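# Move an amber bottle onto the capping machine riser

## Task

Lift one amber bottle from the bench and set it down standing upright on the pale riser that sits on the capping machine's platform, directly beneath the capping head, while every other bottle stays standing.

## Robot and tools

Robot: two arms, left_arm and right_arm, each ending in a five-finger hand. right_arm has a right hand; left_arm has the mirrored left hand. Base positions in the scene frame: left_arm (-0.048, +0.351, +0.004) m, right_arm (-0.047, -0.302, +0.038) m, both turned only slightly about z. A two-camera stand is fixed behind the arms. Cameras: cam_high, cam_low (fixed), cam_left_wrist, cam_right_wrist (on the arms), each 672x504.

Frames: the scene frame has its origin at table-top height midway between the nominal bases, +z up, +x forward over the table, and left_arm on the +y side (image left/right may differ). Reported hand positions (metres) and quaternions (wxyz) are in each arm's own base frame and can be off by a few cm. Motion offsets are expressed along the current Hand target's own axes. The hand point sits 0.05 m in front of the palm: its +z runs along the straight fingers, +y comes out of the palm, +x goes across the palm away from the thumb on the right hand (toward the thumb on the left hand). Straight fingers extend 6-7 cm past the point and lie 6 cm behind it along -y. A wrist bracket on the little-finger side can strike objects.

Row format (used by execute_actions and move): a single list of 28 numbers covering both arms, each in [-1, 1], even if only one arm moves. Order: left dx, dy, dz, rx, ry, rz; left grasp a, b, c, then 0, 0, 0; left force_limit, speed; then the same 14 for the right arm. dx..rz are offsets, not poses: a displacement from that arm's Hand target at the start of the action or move, with 1.0 = 0.6 m for dx/dy/dz and 1.0 = 180 degrees for rx/ry/rz (a rotation vector). Every row counts from that same start, not from the row before; sending the same offset in a new call moves further. All six zeros re-request the current Hand target. The orientation command is clipped to within 40 degrees of the measured one per step.

Hand numbers: a closes index and middle and bends the thumb; b curls ring and little; c swings the thumb in front of the palm. All three 0 means fully open. The three following places must be exactly 0 or the row is rejected. To keep a grip or leave a hand unchanged, resend its last a, b, c (zeros if none sent). For a cylinder 3.5-6.5 cm thick, use c = 1 and close with a (roughly 0.5-0.75), adding b for a fuller wrap. force_limit maps -1..+1 to about 0..10 N fingertip force (0..15 N for thumb motors); speed maps -1..+0.48 from near-zero to full, full above that. Close slowly (speed -0.94 or lower) for a gentle hold. To squeeze harder, raise force_limit and send a more-closed target; to release, send a more-open one.

Tools:
- execute_actions(actions, cameras): actions is a list of actions; each action is up to 15 rows at 1/30 s each, the last row repeating to fill 15. Images come back only when actions is empty or cameras are named (["all"] for every camera).
- move(target, speed, blend, blocking, cameras): straight-line path of each hand point toward a 28-number row (or up to 15 rows, all offsets from the same starting Hand targets). speed is m/s, 0.002 to 4.3, default 0.25 (turns up to twice that in rad/s); one value or one per target. blend (m) rounds corners between listed targets; 0 stops at each. Paths last 0.5-10 s, do not avoid obstacles, and lag or overshoot more when fast. Avoid passing near an arm's own base. blocking=false returns after about 0.5 s while the move continues.
- wait(seconds 0-10): lets time pass holding last commands; returns early if a running move ends.
- stop(): brakes the running move.
- zoom_image(camera, region [x0, y0, x1, y1] in pixels, at most 504x504): closer look at the latest image of that camera.
- show_instructions(): shows the reference pages.
- finished_scene(scene=1): ends the scene irreversibly.

Results: each gives end_effector_position and quat, Hand target (the next offset's origin), joint positions, velocities and torques, and per-motor hand_measured, hand_stopped_by (moving, target, force, stalled, fault), hand_load_n (positive means pushed open; near 0 after a grip is lost). move adds a move: line such as done, off_target, moving, held or fault, plus limits (paced = pose clipped; held = steps withheld). done means at rest within 10 mm and 2 degrees; it says nothing about contact. Arms often rest 1-3 cm (up to 5) below the command from friction and weight; a loaded elbow may sag. If the hand settles short, send the remaining distance as a new offset. A MOTOR HOT line warns of heating; at 100 °C the arm collapses for 30-60 s. Holding loads, stretching out, or pushing against unreachable poses heats motors.

Avoid: dropping the bottle or releasing it while it moves, knocking over other bottles, letting anything leave the table, fast impacts with fixed or heavy objects, overloading fingers, and any contact between the two arms or hands (can fail the scene). To stop pressing on something, command the target back beyond the hand point. Objects may occasionally be nudged by outside disturbances. The bottle must stay upright on the riser after the hand lets go.

Each tool is called after ">>>" as a command line: name --argument value for each argument, lists and objects as JSON in quotes; but a table of rows of numbers goes row by row, as --pt "numbers of a row", without its own name.

Reference images:

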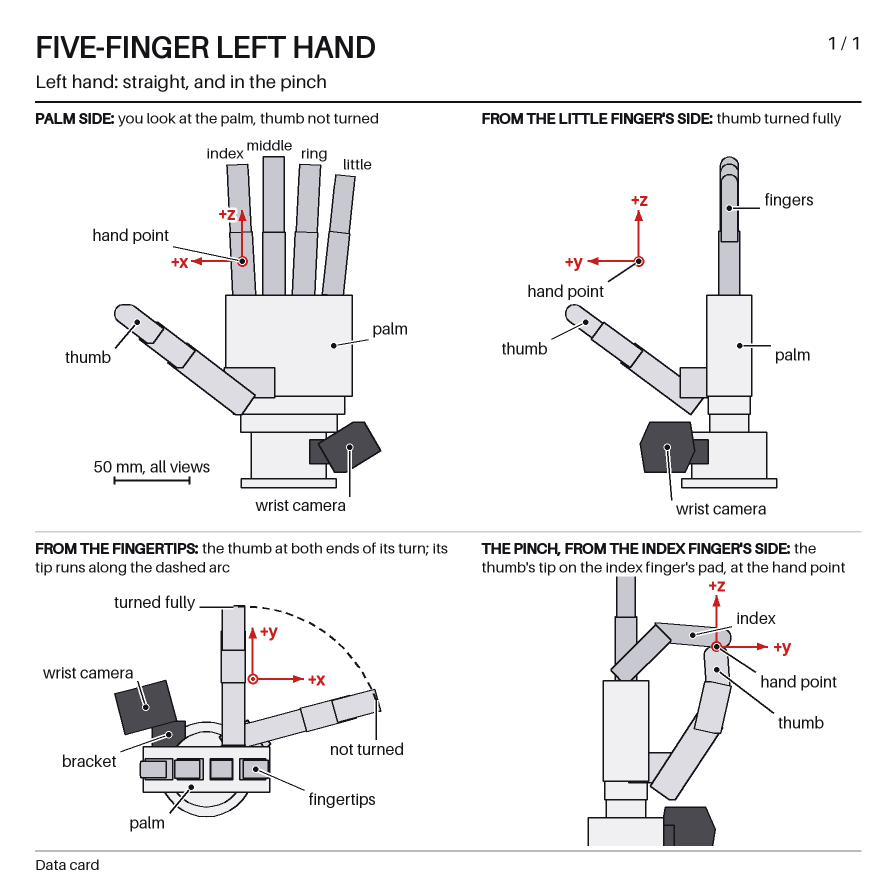

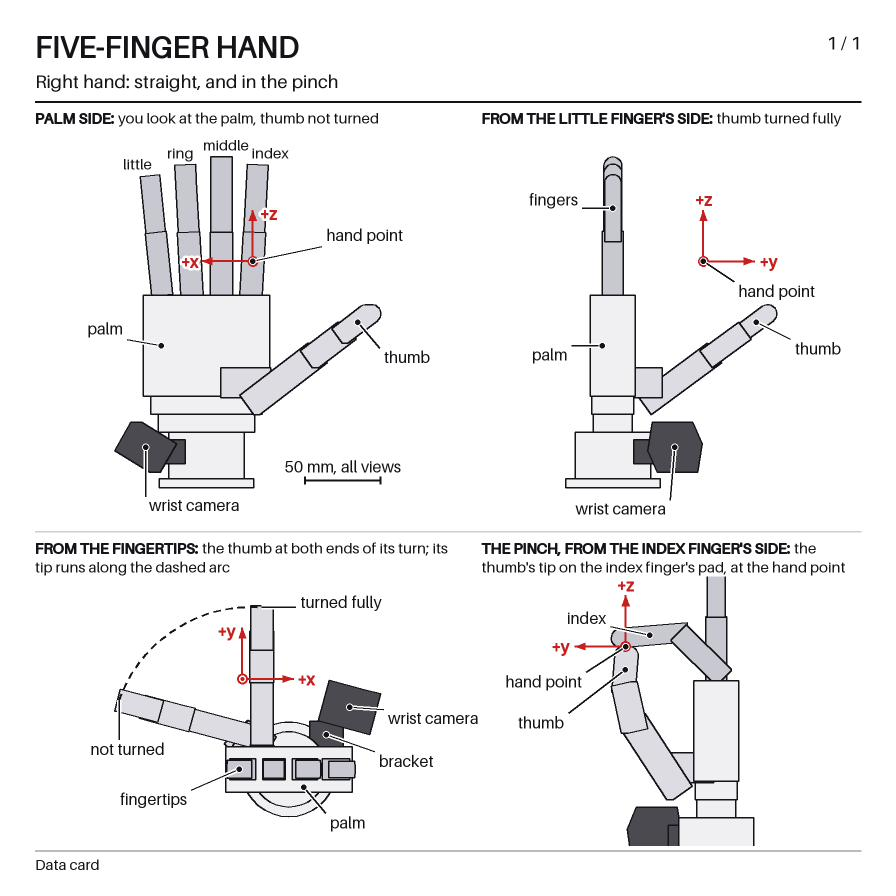

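## Session

>>> execute_actions --actions '[]'

Scene clock: 0.00 s.
left_arm: end_effector_position=(+0.3501, -0.0697, +0.3231) hand_measured=(+1.000, +1.000, +1.000, +1.000, +1.000, +1.000) hand_load_n=(+0.0, +0.0, +0.0, +0.0, +0.0, +0.0) hand_stopped_by=(target, target, target, target, target, target) hand_force_limit=0.00 hand_speed=-0.80 end_effector_quat_wxyz=(+0.705, -0.243, +0.663, -0.063) | right_arm: end_effector_position=(+0.5632, +0.3262, +0.2357) hand_measured=(+1.000, +1.000, +1.000, +1.000, +1.000, +1.000) hand_load_n=(+0.0, +0.0, +0.0, +0.0, +0.0, +0.0) hand_stopped_by=(target, target, target, target, target, target) hand_force_limit=0.00 hand_speed=-0.80 end_effector_quat_wxyz=(-0.257, +0.752, -0.362, +0.487)
Joint positions: left_arm=[-0.744 0.727 0.577 0.155 -1.007 1.134] | right_arm=[0.68 1.581 1.317 -0.227 0.583 -0.349]
Joint velocities: within noise
Joint torques (N m): no reading
Heat: left arm: hottest waist 34 °C; right arm: hottest elbow 33 °C.
Hand target: left_arm +0.3522, -0.0745, +0.3476; +0.714, -0.250, +0.648, -0.083 | right_arm +0.5735, +0.3282, +0.2692; -0.278, +0.733, -0.367, +0.501

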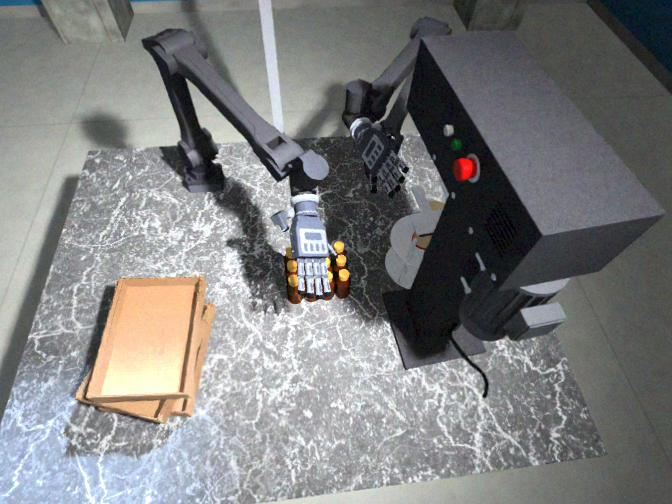

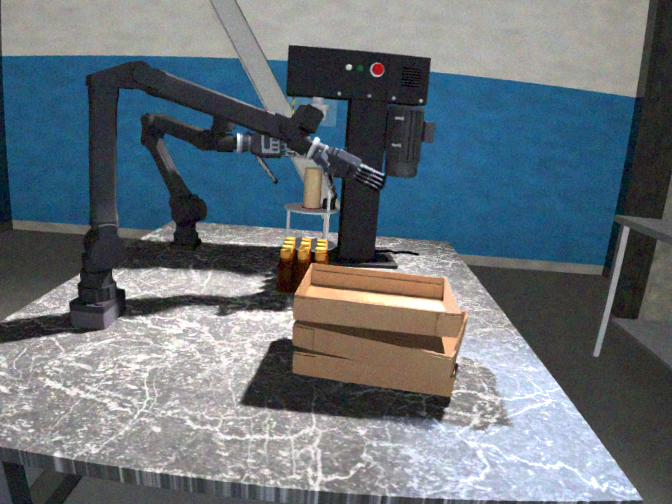

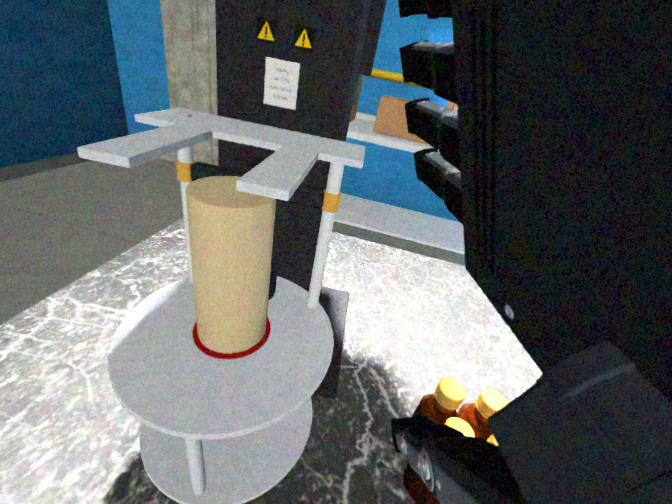

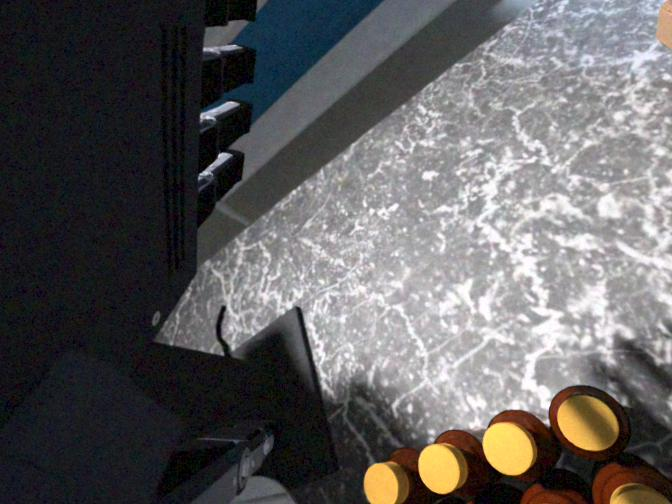

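>>> zoom_image --camera "cam_low" --region '[230, 30, 450, 300]'

>>> zoom_image --camera "cam_high" --region '[260, 140, 460, 320]'

>>> zoom_image --camera "cam_left_wrist" --region '[60, 60, 540, 504]'

>>> zoom_image --camera "cam_right_wrist" --region '[200, 200, 672, 504]'

Scaled by 1.867.

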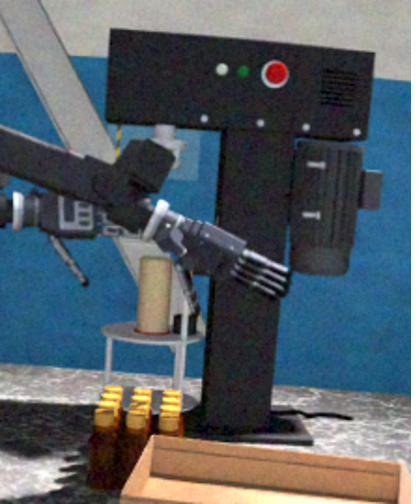

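Scaled by 2.520.

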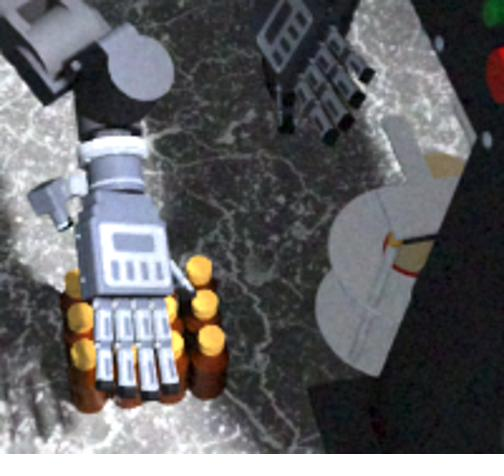

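Scaled by 1.050.

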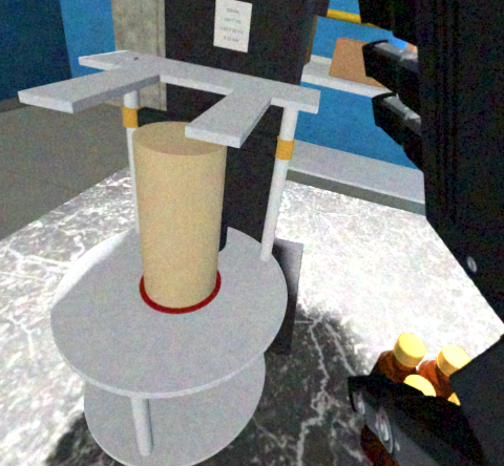

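Scaled by 1.068.

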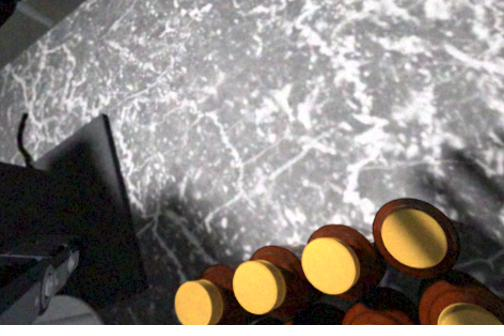

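>>> move --target '[0,0,0,0,0,0,0,0,0,0,0,0,0,-0.8,0.104,0.118,-0.348,0,0,0,0,0,0,0,0,0,0,-0.8]' --cameras '["all"]'

Scene clock: 48.90 s.
left_arm: end_effector_position=(+0.3501, -0.0697, +0.3231) hand_measured=(+1.000, +1.000, +1.000, +1.000, +1.000, +1.000) hand_load_n=(+0.0, +0.0, +0.0, +0.0, +0.0, +0.0) hand_stopped_by=(target, target, target, target, target, target) hand_force_limit=0.00 hand_speed=-0.80 end_effector_quat_wxyz=(+0.705, -0.243, +0.663, -0.063) | right_arm: end_effector_position=(+0.3740, +0.2293, +0.3152) hand_measured=(+1.000, +1.000, +1.000, +1.000, +1.000, +1.000) hand_load_n=(+0.0, -0.5, +0.0, +0.0, +0.0, +0.0) hand_stopped_by=(target, target, target, target, target, target) hand_force_limit=0.00 hand_speed=-0.80 end_effector_quat_wxyz=(-0.276, +0.737, -0.362, +0.500)
Joint positions: left_arm=[-0.744 0.727 0.577 0.155 -1.007 1.134] | right_arm=[0.822 0.981 0.973 -0.471 0.714 -0.282]
Joint torques (N m): left_arm=[-1.73 -2.55 11.02 1.73 -0.17 0.13] | right_arm=[1.08 -3.19 8.32 1.06 0.28 0.21]
Heat: left arm: hottest elbow 37 °C; right arm: hottest elbow 38 °C.
Hand target: left_arm +0.3522, -0.0745, +0.3476; +0.714, -0.250, +0.648, -0.083 | right_arm +0.3734, +0.2283, +0.3191; -0.278, +0.733, -0.367, +0.501
Off the commanded pose: left_arm 0.025 m, 3 deg | right_arm 0.004 m, 1 deg.
move: off_target (left_arm)

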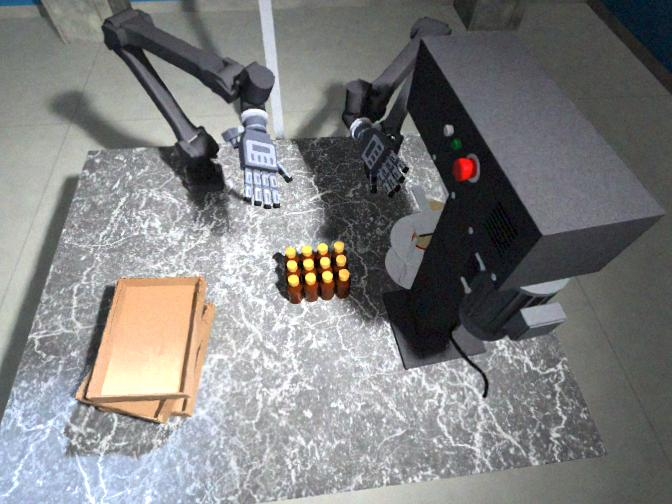

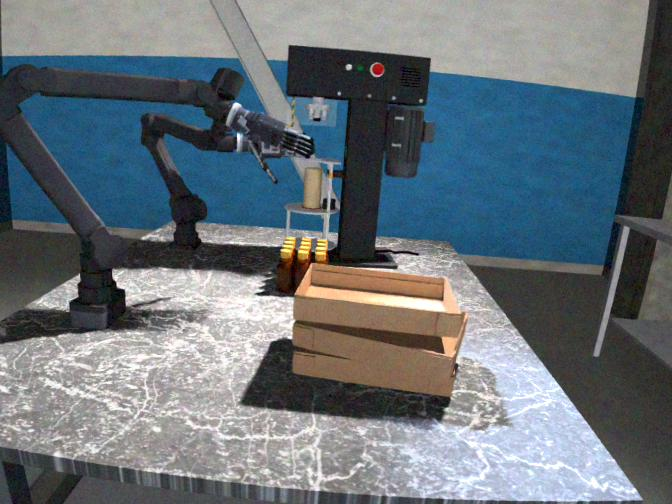

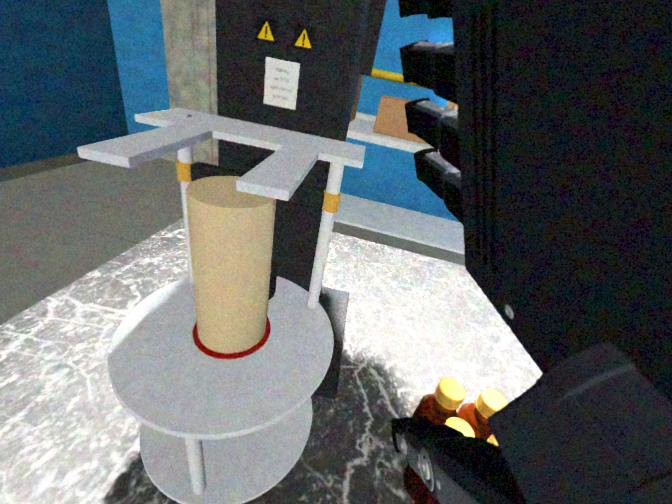

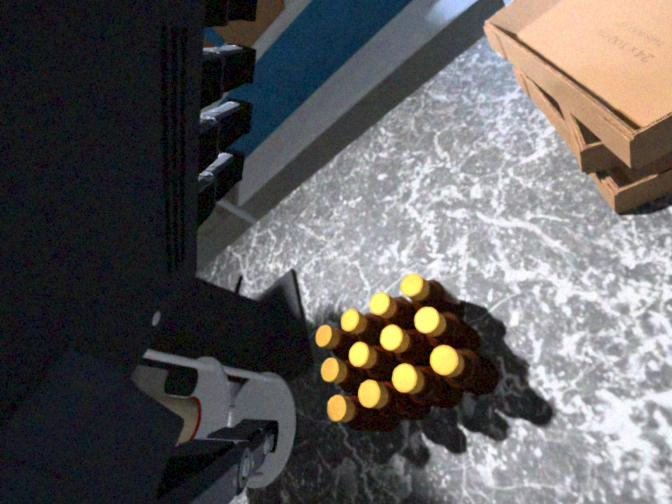

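>>> zoom_image --camera "cam_high" --region '[270, 220, 370, 320]'

>>> zoom_image --camera "cam_low" --region '[260, 80, 400, 300]'

>>> zoom_image --camera "cam_high" --region '[340, 160, 480, 320]'

>>> zoom_image --camera "cam_right_wrist" --region '[200, 220, 572, 504]'

Scaled by 5.040.

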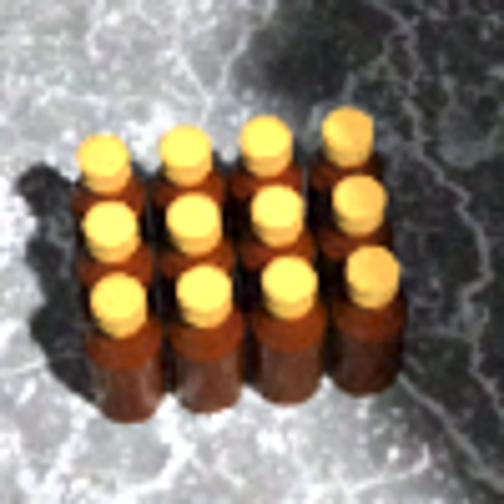

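Scaled by 2.291.

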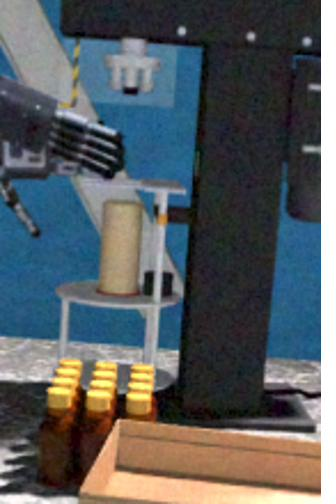

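Scaled by 3.150.

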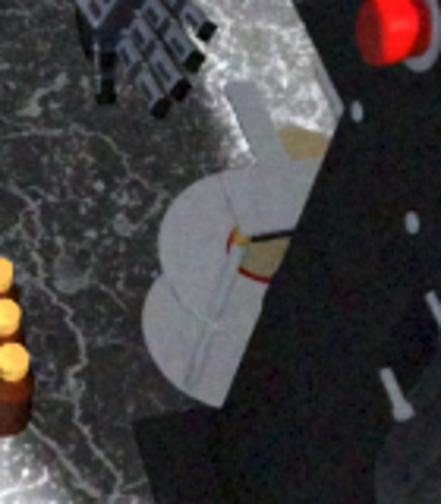

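Scaled by 1.355.

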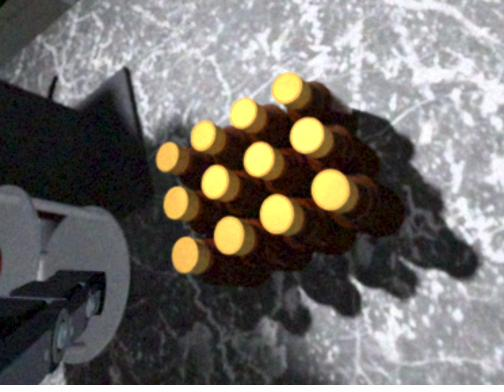

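>>> move --target '[-0.083,-0.025,-0.0615,0.0616,-0.1197,-0.0346,0,0,0,0,0,0,0,-0.8,0,0,0,0,0,0,0,0,0,0,0,0,0,-0.8]' --cameras '["cam_left_wrist", "cam_low"]'

Scene clock: 79.43 s.
left_arm: end_effector_position=(+0.3136, -0.0748, +0.3911) hand_measured=(+1.000, +1.000, +1.000, +1.000, +1.000, +1.000) hand_load_n=(+0.0, +0.0, +0.0, +0.0, +0.0, +0.0) hand_stopped_by=(target, target, target, target, target, target) hand_force_limit=0.00 hand_speed=-0.80 end_effector_quat_wxyz=(+0.833, -0.228, +0.486, -0.135) | right_arm: end_effector_position=(+0.3740, +0.2293, +0.3152) hand_measured=(+1.000, +1.000, +1.000, +1.000, +1.000, +1.000) hand_load_n=(+0.0, +0.0, +0.0, +0.0, +0.0, -0.5) hand_stopped_by=(target, target, target, target, target, target) hand_force_limit=0.00 hand_speed=-0.80 end_effector_quat_wxyz=(-0.276, +0.737, -0.362, +0.500)
Joint positions: left_arm=[-0.893 0.793 0.411 1.26 -0.987 1.759] | right_arm=[0.822 0.981 0.973 -0.471 0.714 -0.282]
Joint torques (N m): left_arm=[-2.2 -1.32 7.43 1.36 0.56 0.25] | right_arm=[1.2 -2.84 8.39 1.17 0.28 0.17]
Heat: left arm: hottest elbow 38 °C; right arm: hottest elbow 39 °C.
Hand target: left_arm +0.3124, -0.0745, +0.3973; +0.838, -0.226, +0.478, -0.136 | right_arm +0.3734, +0.2283, +0.3191; -0.278, +0.733, -0.367, +0.501
Off the commanded pose: left_arm 0.006 m, 1 deg | right_arm 0.004 m, 1 deg.
move: done
Images, in order (width x height): cam_low 672x504, cam_left_wrist 672x504.

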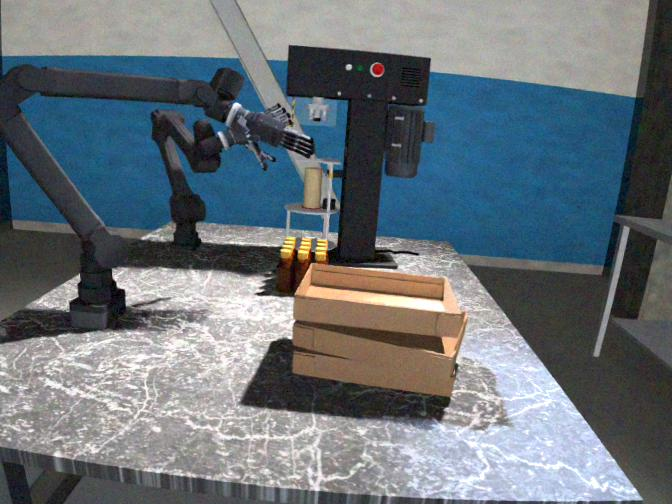

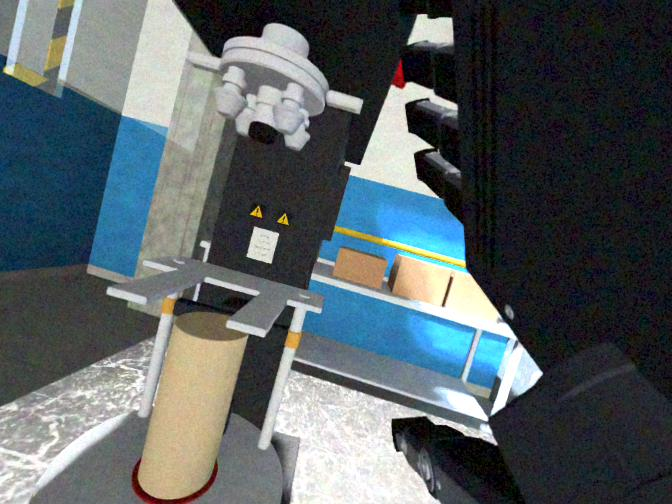

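>>> zoom_image --camera "cam_left_wrist" --region '[0, 0, 420, 340]'

>>> zoom_image --camera "cam_low" --region '[200, 40, 440, 280]'

Scaled by 1.200.

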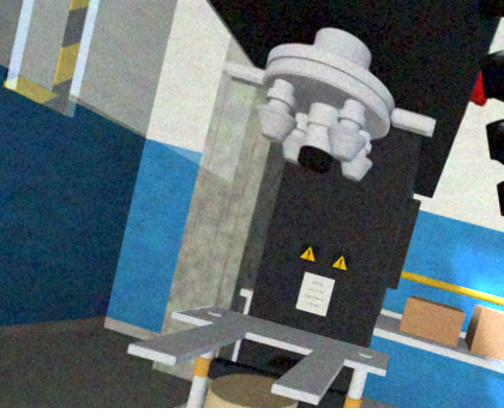

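Scaled by 2.100.

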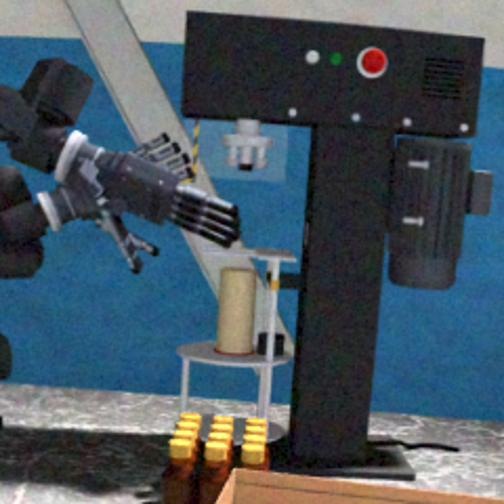

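>>> zoom_image --camera "cam_low" --region '[40, 190, 260, 350]'

>>> zoom_image --camera "cam_low" --region '[200, 90, 350, 220]'

>>> zoom_image --camera "cam_low" --region '[250, 220, 480, 400]'

Scaled by 2.291.

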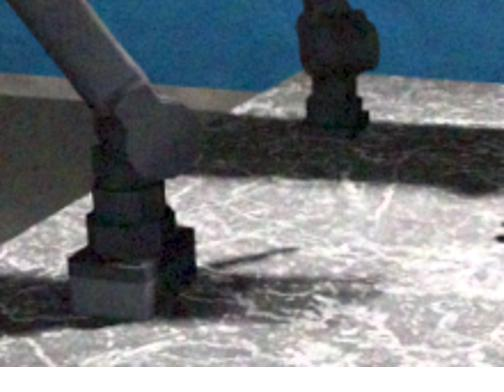

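Scaled by 3.360.

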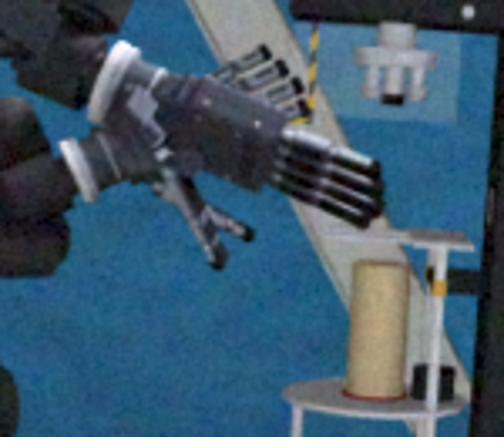

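Scaled by 2.191.

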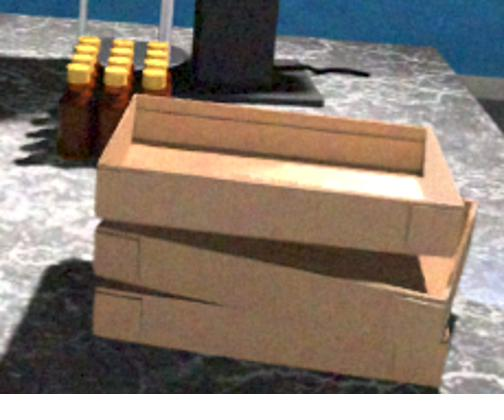

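>>> execute_actions --actions '[]'

>>> zoom_image --camera "cam_high" --region '[90, 100, 300, 220]'

>>> zoom_image --camera "cam_high" --region '[320, 0, 480, 220]'

Scene clock: 207.43 s.
left_arm: end_effector_position=(+0.3136, -0.0748, +0.3911) hand_measured=(+1.000, +1.000, +1.000, +1.000, +1.000, +1.000) hand_load_n=(+0.0, -0.5, +0.0, -0.5, +0.0, +0.0) hand_stopped_by=(target, target, target, target, target, target) hand_force_limit=0.00 hand_speed=-0.80 end_effector_quat_wxyz=(+0.833, -0.228, +0.486, -0.135) | right_arm: end_effector_position=(+0.3740, +0.2293, +0.3152) hand_measured=(+1.000, +1.000, +1.000, +1.000, +1.000, +1.000) hand_load_n=(+0.0, +0.0, +0.0, +0.0, +0.0, +0.0) hand_stopped_by=(target, target, target, target, target, target) hand_force_limit=0.00 hand_speed=-0.80 end_effector_quat_wxyz=(-0.276, +0.737, -0.362, +0.500)
Joint positions: left_arm=[-0.893 0.793 0.411 1.26 -0.987 1.759] | right_arm=[0.822 0.981 0.973 -0.471 0.714 -0.282]
Joint velocities: within noise
Joint torques (N m): left_arm=[-2.14 -1.26 7.43 1.36 0.56 0.27] | right_arm=[1.08 -3.31 8.34 1.09 0.28 0.22]
Heat: left arm: hottest elbow 36 °C; right arm: hottest elbow 41 °C.
Hand target: left_arm +0.3124, -0.0745, +0.3973; +0.838, -0.226, +0.478, -0.136 | right_arm +0.3734, +0.2283, +0.3191; -0.278, +0.733, -0.367, +0.501
Off the commanded pose: left_arm 0.006 m, 1 deg | right_arm 0.004 m, 1 deg.

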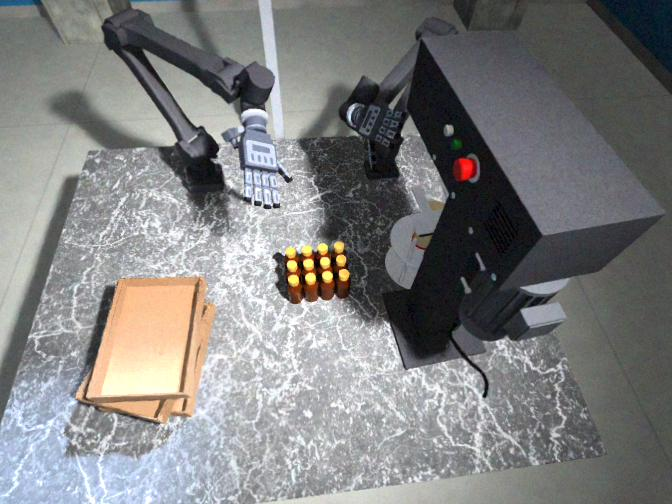

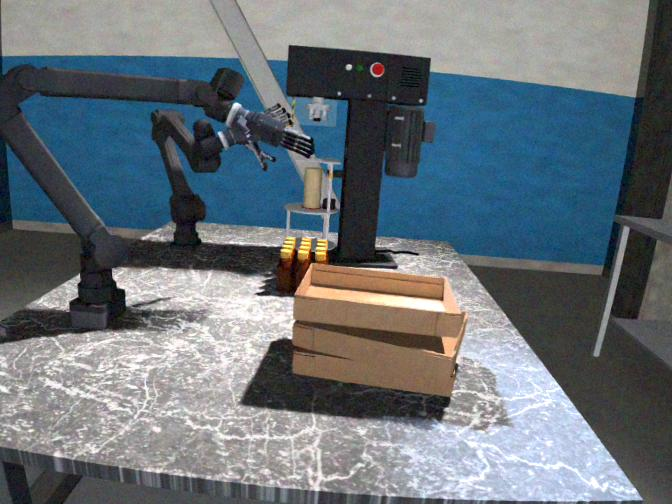

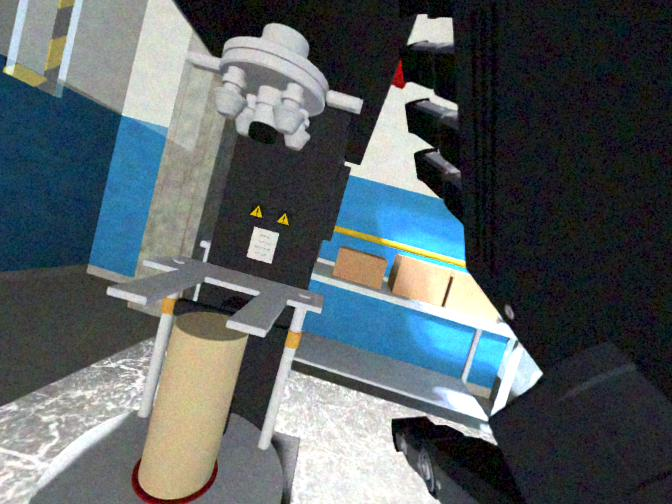

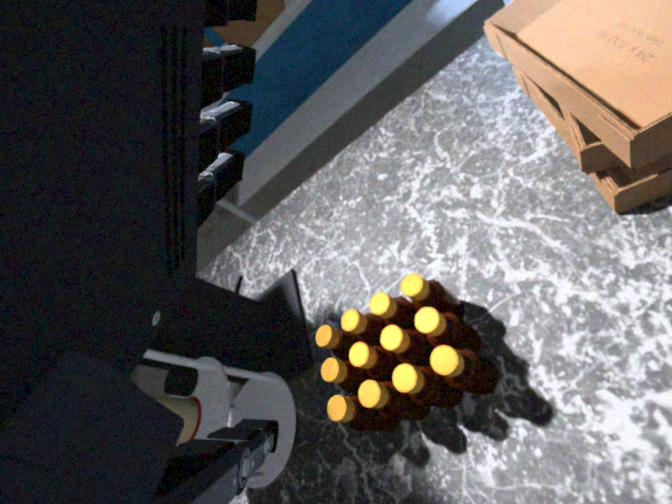

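Scaled by 2.400.

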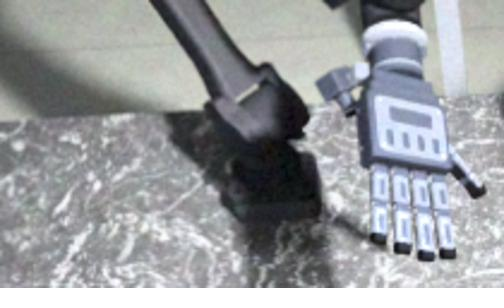

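Scaled by 2.291.

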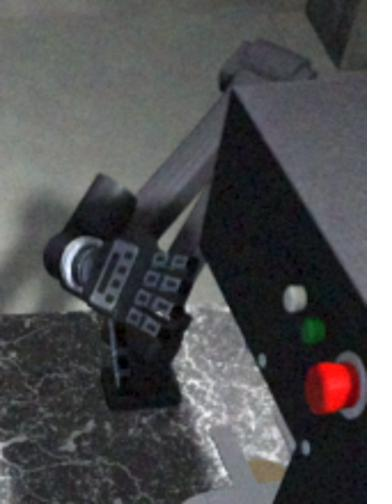

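>>> move --pt "0 0 0 0 0 0 0 0 0 0 0 0 0 -0.8 0.2265 0.244 -0.201 0 0 0 0 0 0 0 0 0 0 -0.8" --pt "0.2955 -0.3085 -0.318 0.105 0.183 0.149 0 0 0 0 0 0 0 -0.8 0.2265 0.244 -0.201 0 0 0 0 0 0 0 0 0 0 -0.8" --cameras '["all"]'

Scene clock: 305.17 s.
left_arm: end_effector_position=(+0.2325, -0.3481, +0.2451) hand_measured=(+1.000, +1.000, +1.000, +1.000, +1.000, +1.000) hand_load_n=(+0.0, +0.0, +0.0, +0.0, +0.0, +0.0) hand_stopped_by=(target, target, target, target, target, target) hand_force_limit=0.00 hand_speed=-0.80 end_effector_quat_wxyz=(+0.698, +0.108, +0.707, -0.045) | right_arm: end_effector_position=(+0.2516, +0.0313, +0.3208) hand_measured=(+1.000, +1.000, +1.000, +1.000, +1.000, +1.000) hand_load_n=(+0.0, +0.0, +0.0, +0.0, +0.0, +0.0) hand_stopped_by=(target, target, target, target, target, target) hand_force_limit=0.00 hand_speed=-0.80 end_effector_quat_wxyz=(-0.288, +0.727, -0.371, +0.501)
Joint positions: left_arm=[-1.488 1.318 0.66 0.582 -1.271 1.585] | right_arm=[0.325 0.307 0.752 -0.796 0.259 -0.483]
Joint torques (N m): left_arm=[-1.67 -8.7 11.32 0.91 -0.13 -0.01] | right_arm=[-0.21 3.43 7.61 1.28 -0.15 -0.16]
Heat: left arm: hottest elbow 36 °C; right arm: hottest elbow 42 °C.
Hand target: left_arm +0.2354, -0.3600, +0.2762; +0.703, +0.074, +0.703, -0.074 | right_arm +0.2532, +0.0283, +0.3192; -0.278, +0.733, -0.367, +0.501
Off the commanded pose: left_arm 0.034 m, 5 deg | right_arm 0.004 m, 1 deg.
move: off_target (left_arm)

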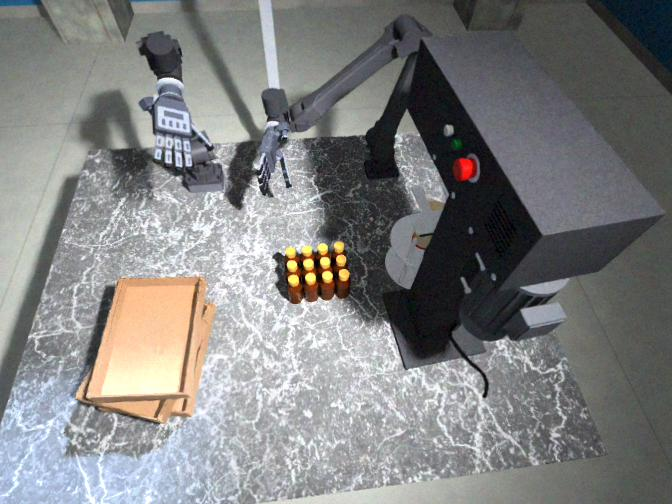

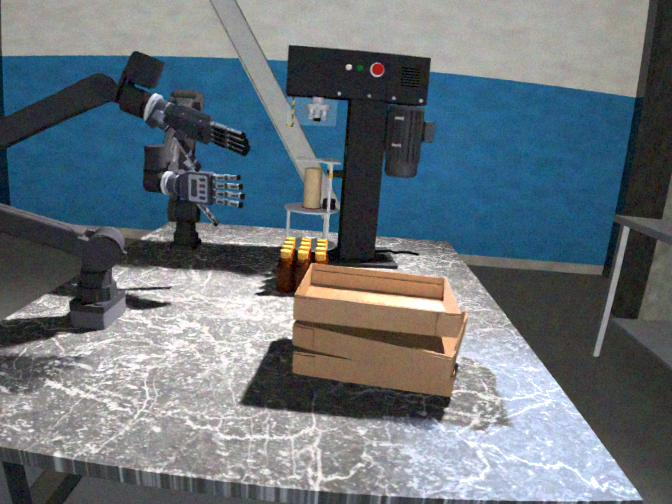

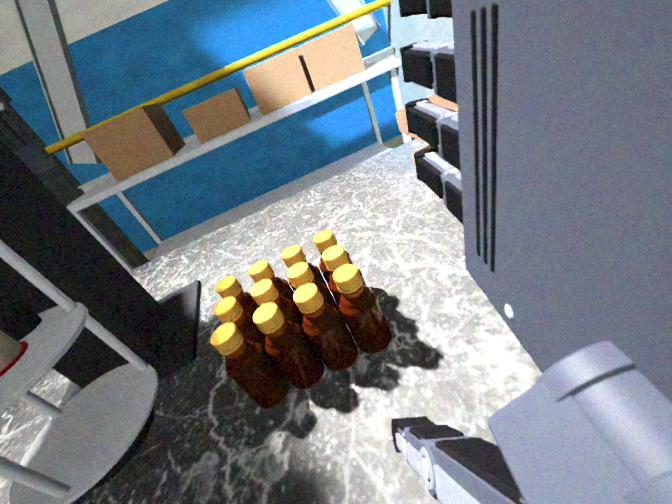

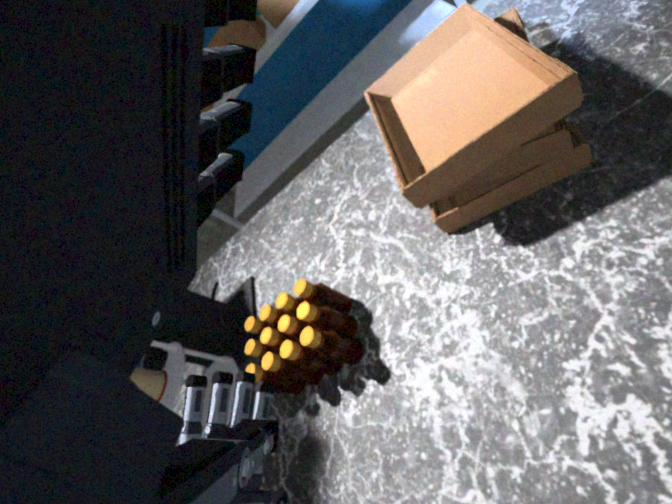

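>>> move --target '[0.2,0.083,0.1,0,0,0,0,0,1,0,0,0,0,-0.2,0,0,0,0,0,0,0,0,0,0,0,0,0,-0.8]' --cameras '["all"]'

Scene clock: 376.00 s.
left_arm: end_effector_position=(+0.3031, -0.3221, +0.1464) hand_measured=(+1.000, +1.000, +1.000, +1.000, +0.650, -1.000) hand_load_n=(+0.0, +0.0, +0.0, +0.0, +0.0, +0.0) hand_stopped_by=(target, target, target, target, target, target) hand_force_limit=0.00 hand_speed=-0.20 end_effector_quat_wxyz=(+0.696, +0.086, +0.710, -0.065) | right_arm: end_effector_position=(+0.2516, +0.0313, +0.3208) hand_measured=(+1.000, +1.000, +1.000, +1.000, +1.000, +1.000) hand_load_n=(+0.0, +0.0, +0.0, +0.0, +0.0, +0.0) hand_stopped_by=(target, target, target, target, target, target) hand_force_limit=0.00 hand_speed=-0.80 end_effector_quat_wxyz=(-0.288, +0.727, -0.371, +0.501)
Joint positions: left_arm=[-1.281 1.554 0.528 0.979 -1.067 1.556] | right_arm=[0.325 0.307 0.752 -0.796 0.259 -0.483]
Joint torques (N m): left_arm=[-1.79 -8.53 5.37 2.35 -0.13 0.2] | right_arm=[-0.38 3.55 7.54 1.36 -0.16 -0.14]
Heat: left arm: hottest elbow 38 °C; right arm: hottest elbow 42 °C.
Hand target: left_arm +0.3044, -0.3238, +0.1562; +0.703, +0.074, +0.703, -0.074 | right_arm +0.2532, +0.0283, +0.3192; -0.278, +0.733, -0.367, +0.501
Off the commanded pose: left_arm 0.010 m, 2 deg | right_arm 0.004 m, 1 deg.
move: done

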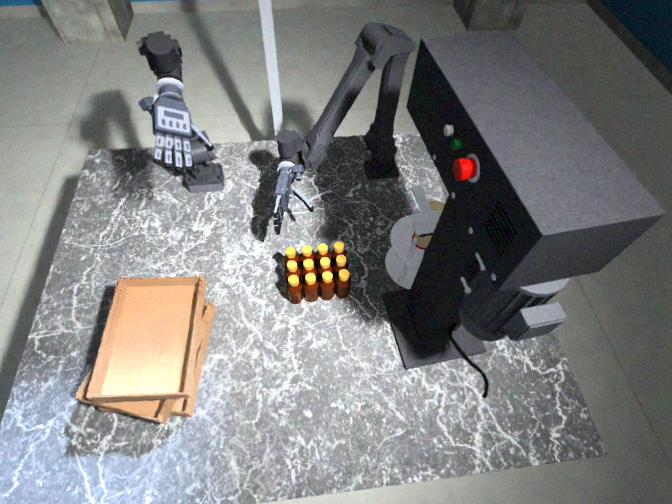

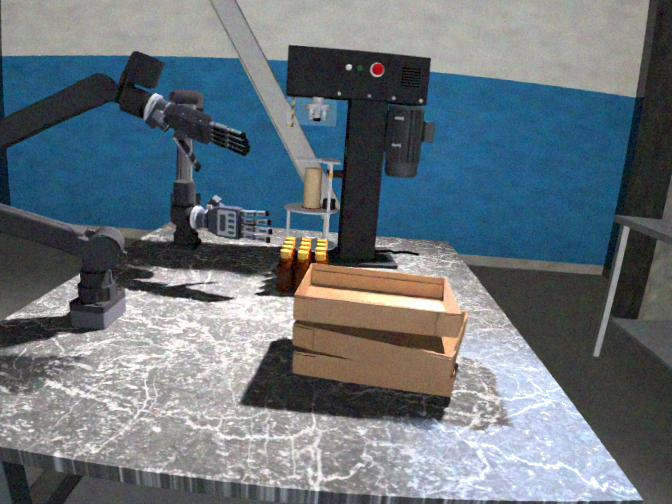

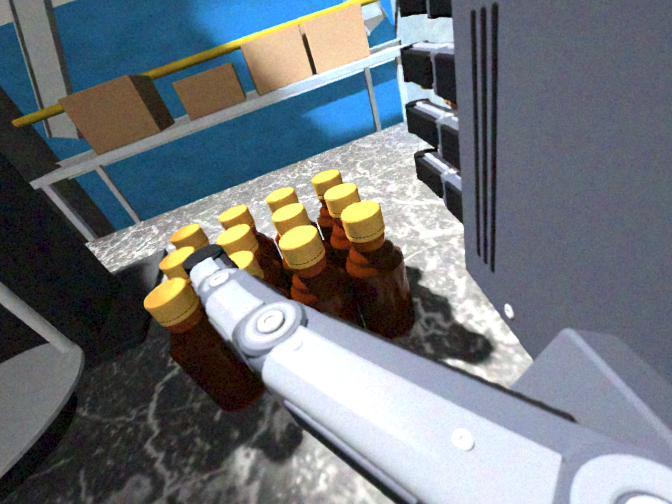

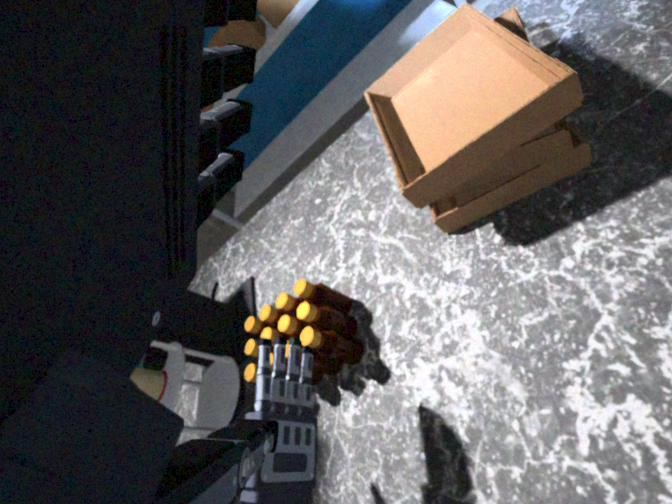

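>>> zoom_image --camera "cam_left_wrist" --region '[120, 140, 480, 410]'

>>> zoom_image --camera "cam_left_wrist" --region '[360, 0, 672, 230]'

>>> zoom_image --camera "cam_high" --region '[240, 130, 380, 320]'

Scaled by 1.400.

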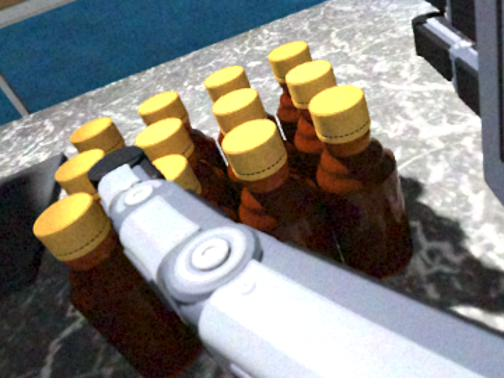

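Scaled by 1.615.

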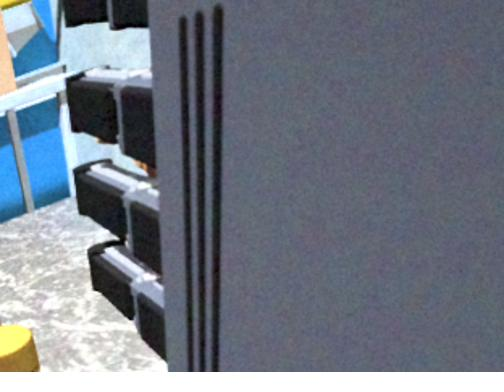

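Scaled by 2.653.

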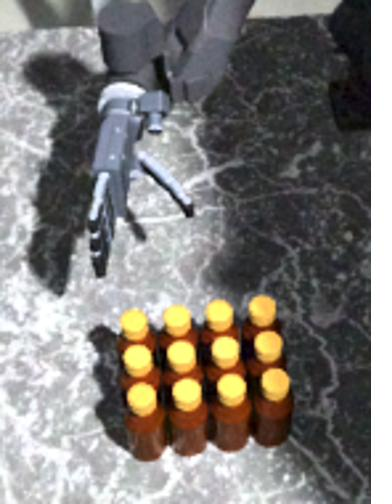

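>>> move --target '[0.133,-0.026,0.05,0,0,0,0,0,1,0,0,0,0,-0.2,0,0,0,0,0,0,0,0,0,0,0,0,0,-0.8]' --cameras '["all"]' --speed 0.15

>>> zoom_image --camera "cam_high" --region '[240, 130, 380, 320]'

>>> zoom_image --camera "cam_low" --region '[170, 180, 350, 320]'

Scene clock: 448.30 s.
left_arm: end_effector_position=(+0.3247, -0.3310, +0.0605) hand_measured=(+1.000, +1.000, +1.000, +1.000, +0.650, -1.000) hand_load_n=(+0.0, +0.0, +0.0, +0.0, +0.0, +0.0) hand_stopped_by=(target, target, target, target, target, target) hand_force_limit=0.00 hand_speed=-0.20 end_effector_quat_wxyz=(+0.691, +0.094, +0.715, -0.056) | right_arm: end_effector_position=(+0.2516, +0.0313, +0.3208) hand_measured=(+1.000, +1.000, +1.000, +1.000, +1.000, +1.000) hand_load_n=(+0.0, +0.0, +0.0, +0.0, +0.0, -0.5) hand_stopped_by=(target, target, target, target, target, target) hand_force_limit=0.00 hand_speed=-0.80 end_effector_quat_wxyz=(-0.288, +0.727, -0.371, +0.501)
Joint positions: left_arm=[-1.232 1.877 0.563 1.24 -1.02 1.556] | right_arm=[0.325 0.307 0.752 -0.796 0.259 -0.483]
Joint torques (N m): left_arm=[-1.26 -10.29 5.68 2.41 -0.14 0.21] | right_arm=[-0.03 3.84 7.68 1.29 -0.18 -0.17]
Heat: left arm: hottest elbow 35 °C; right arm: hottest elbow 42 °C.
Hand target: left_arm +0.3305, -0.3453, +0.0764; +0.703, +0.074, +0.703, -0.074 | right_arm +0.2532, +0.0283, +0.3192; -0.278, +0.733, -0.367, +0.501
Off the commanded pose: left_arm 0.022 m, 4 deg | right_arm 0.004 m, 1 deg.
move: off_target (left_arm)

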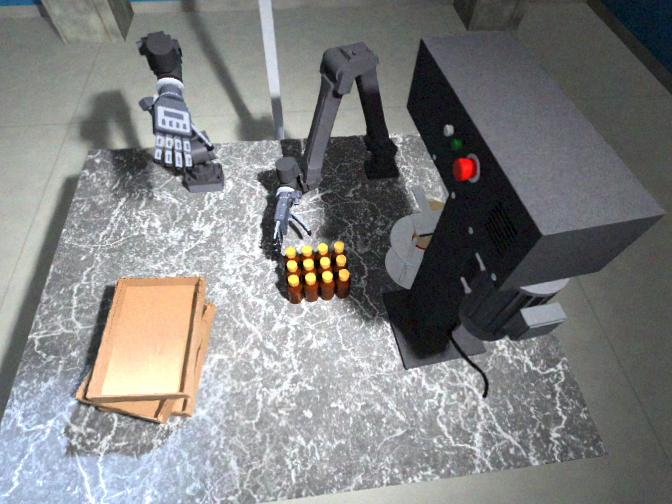

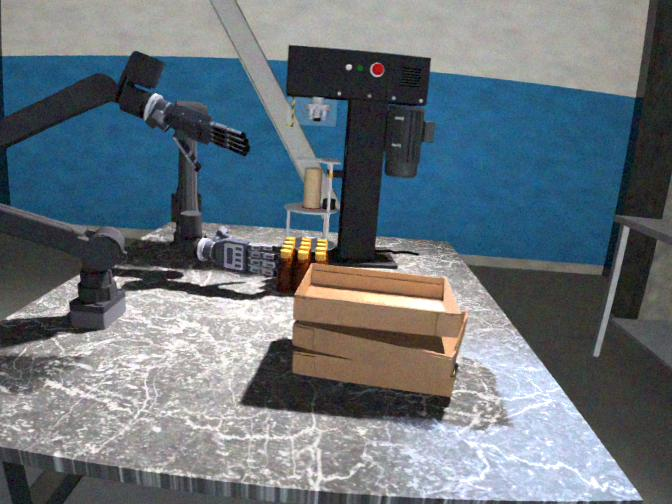

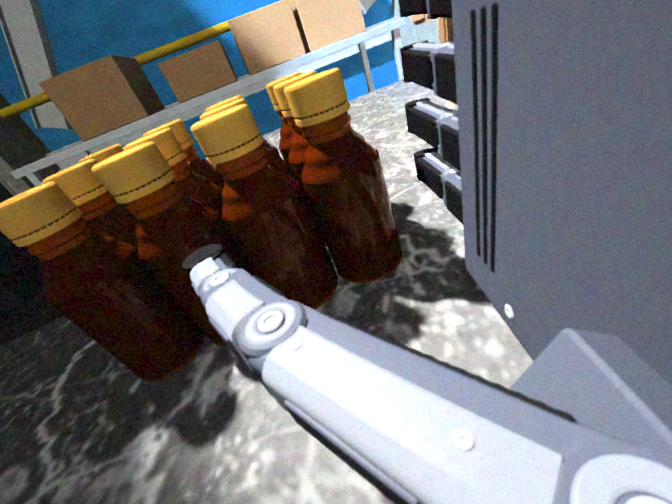

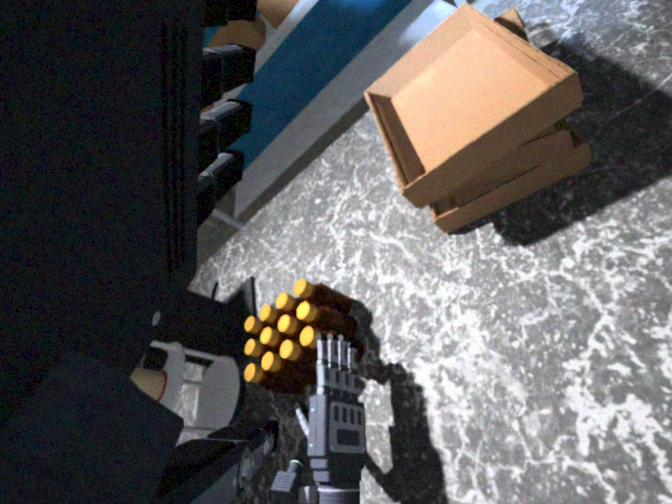

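Scaled by 2.653.

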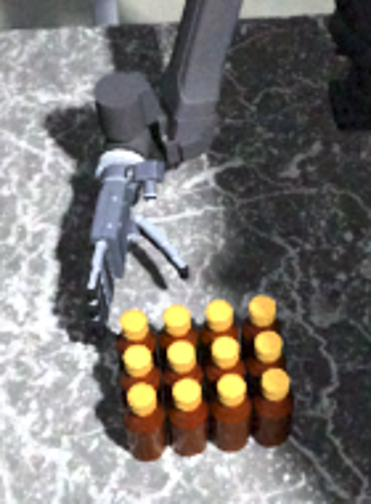

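Scaled by 2.800.

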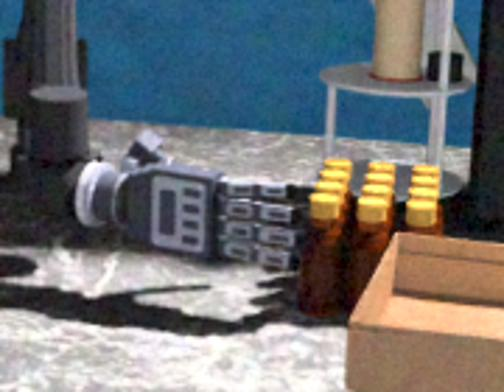

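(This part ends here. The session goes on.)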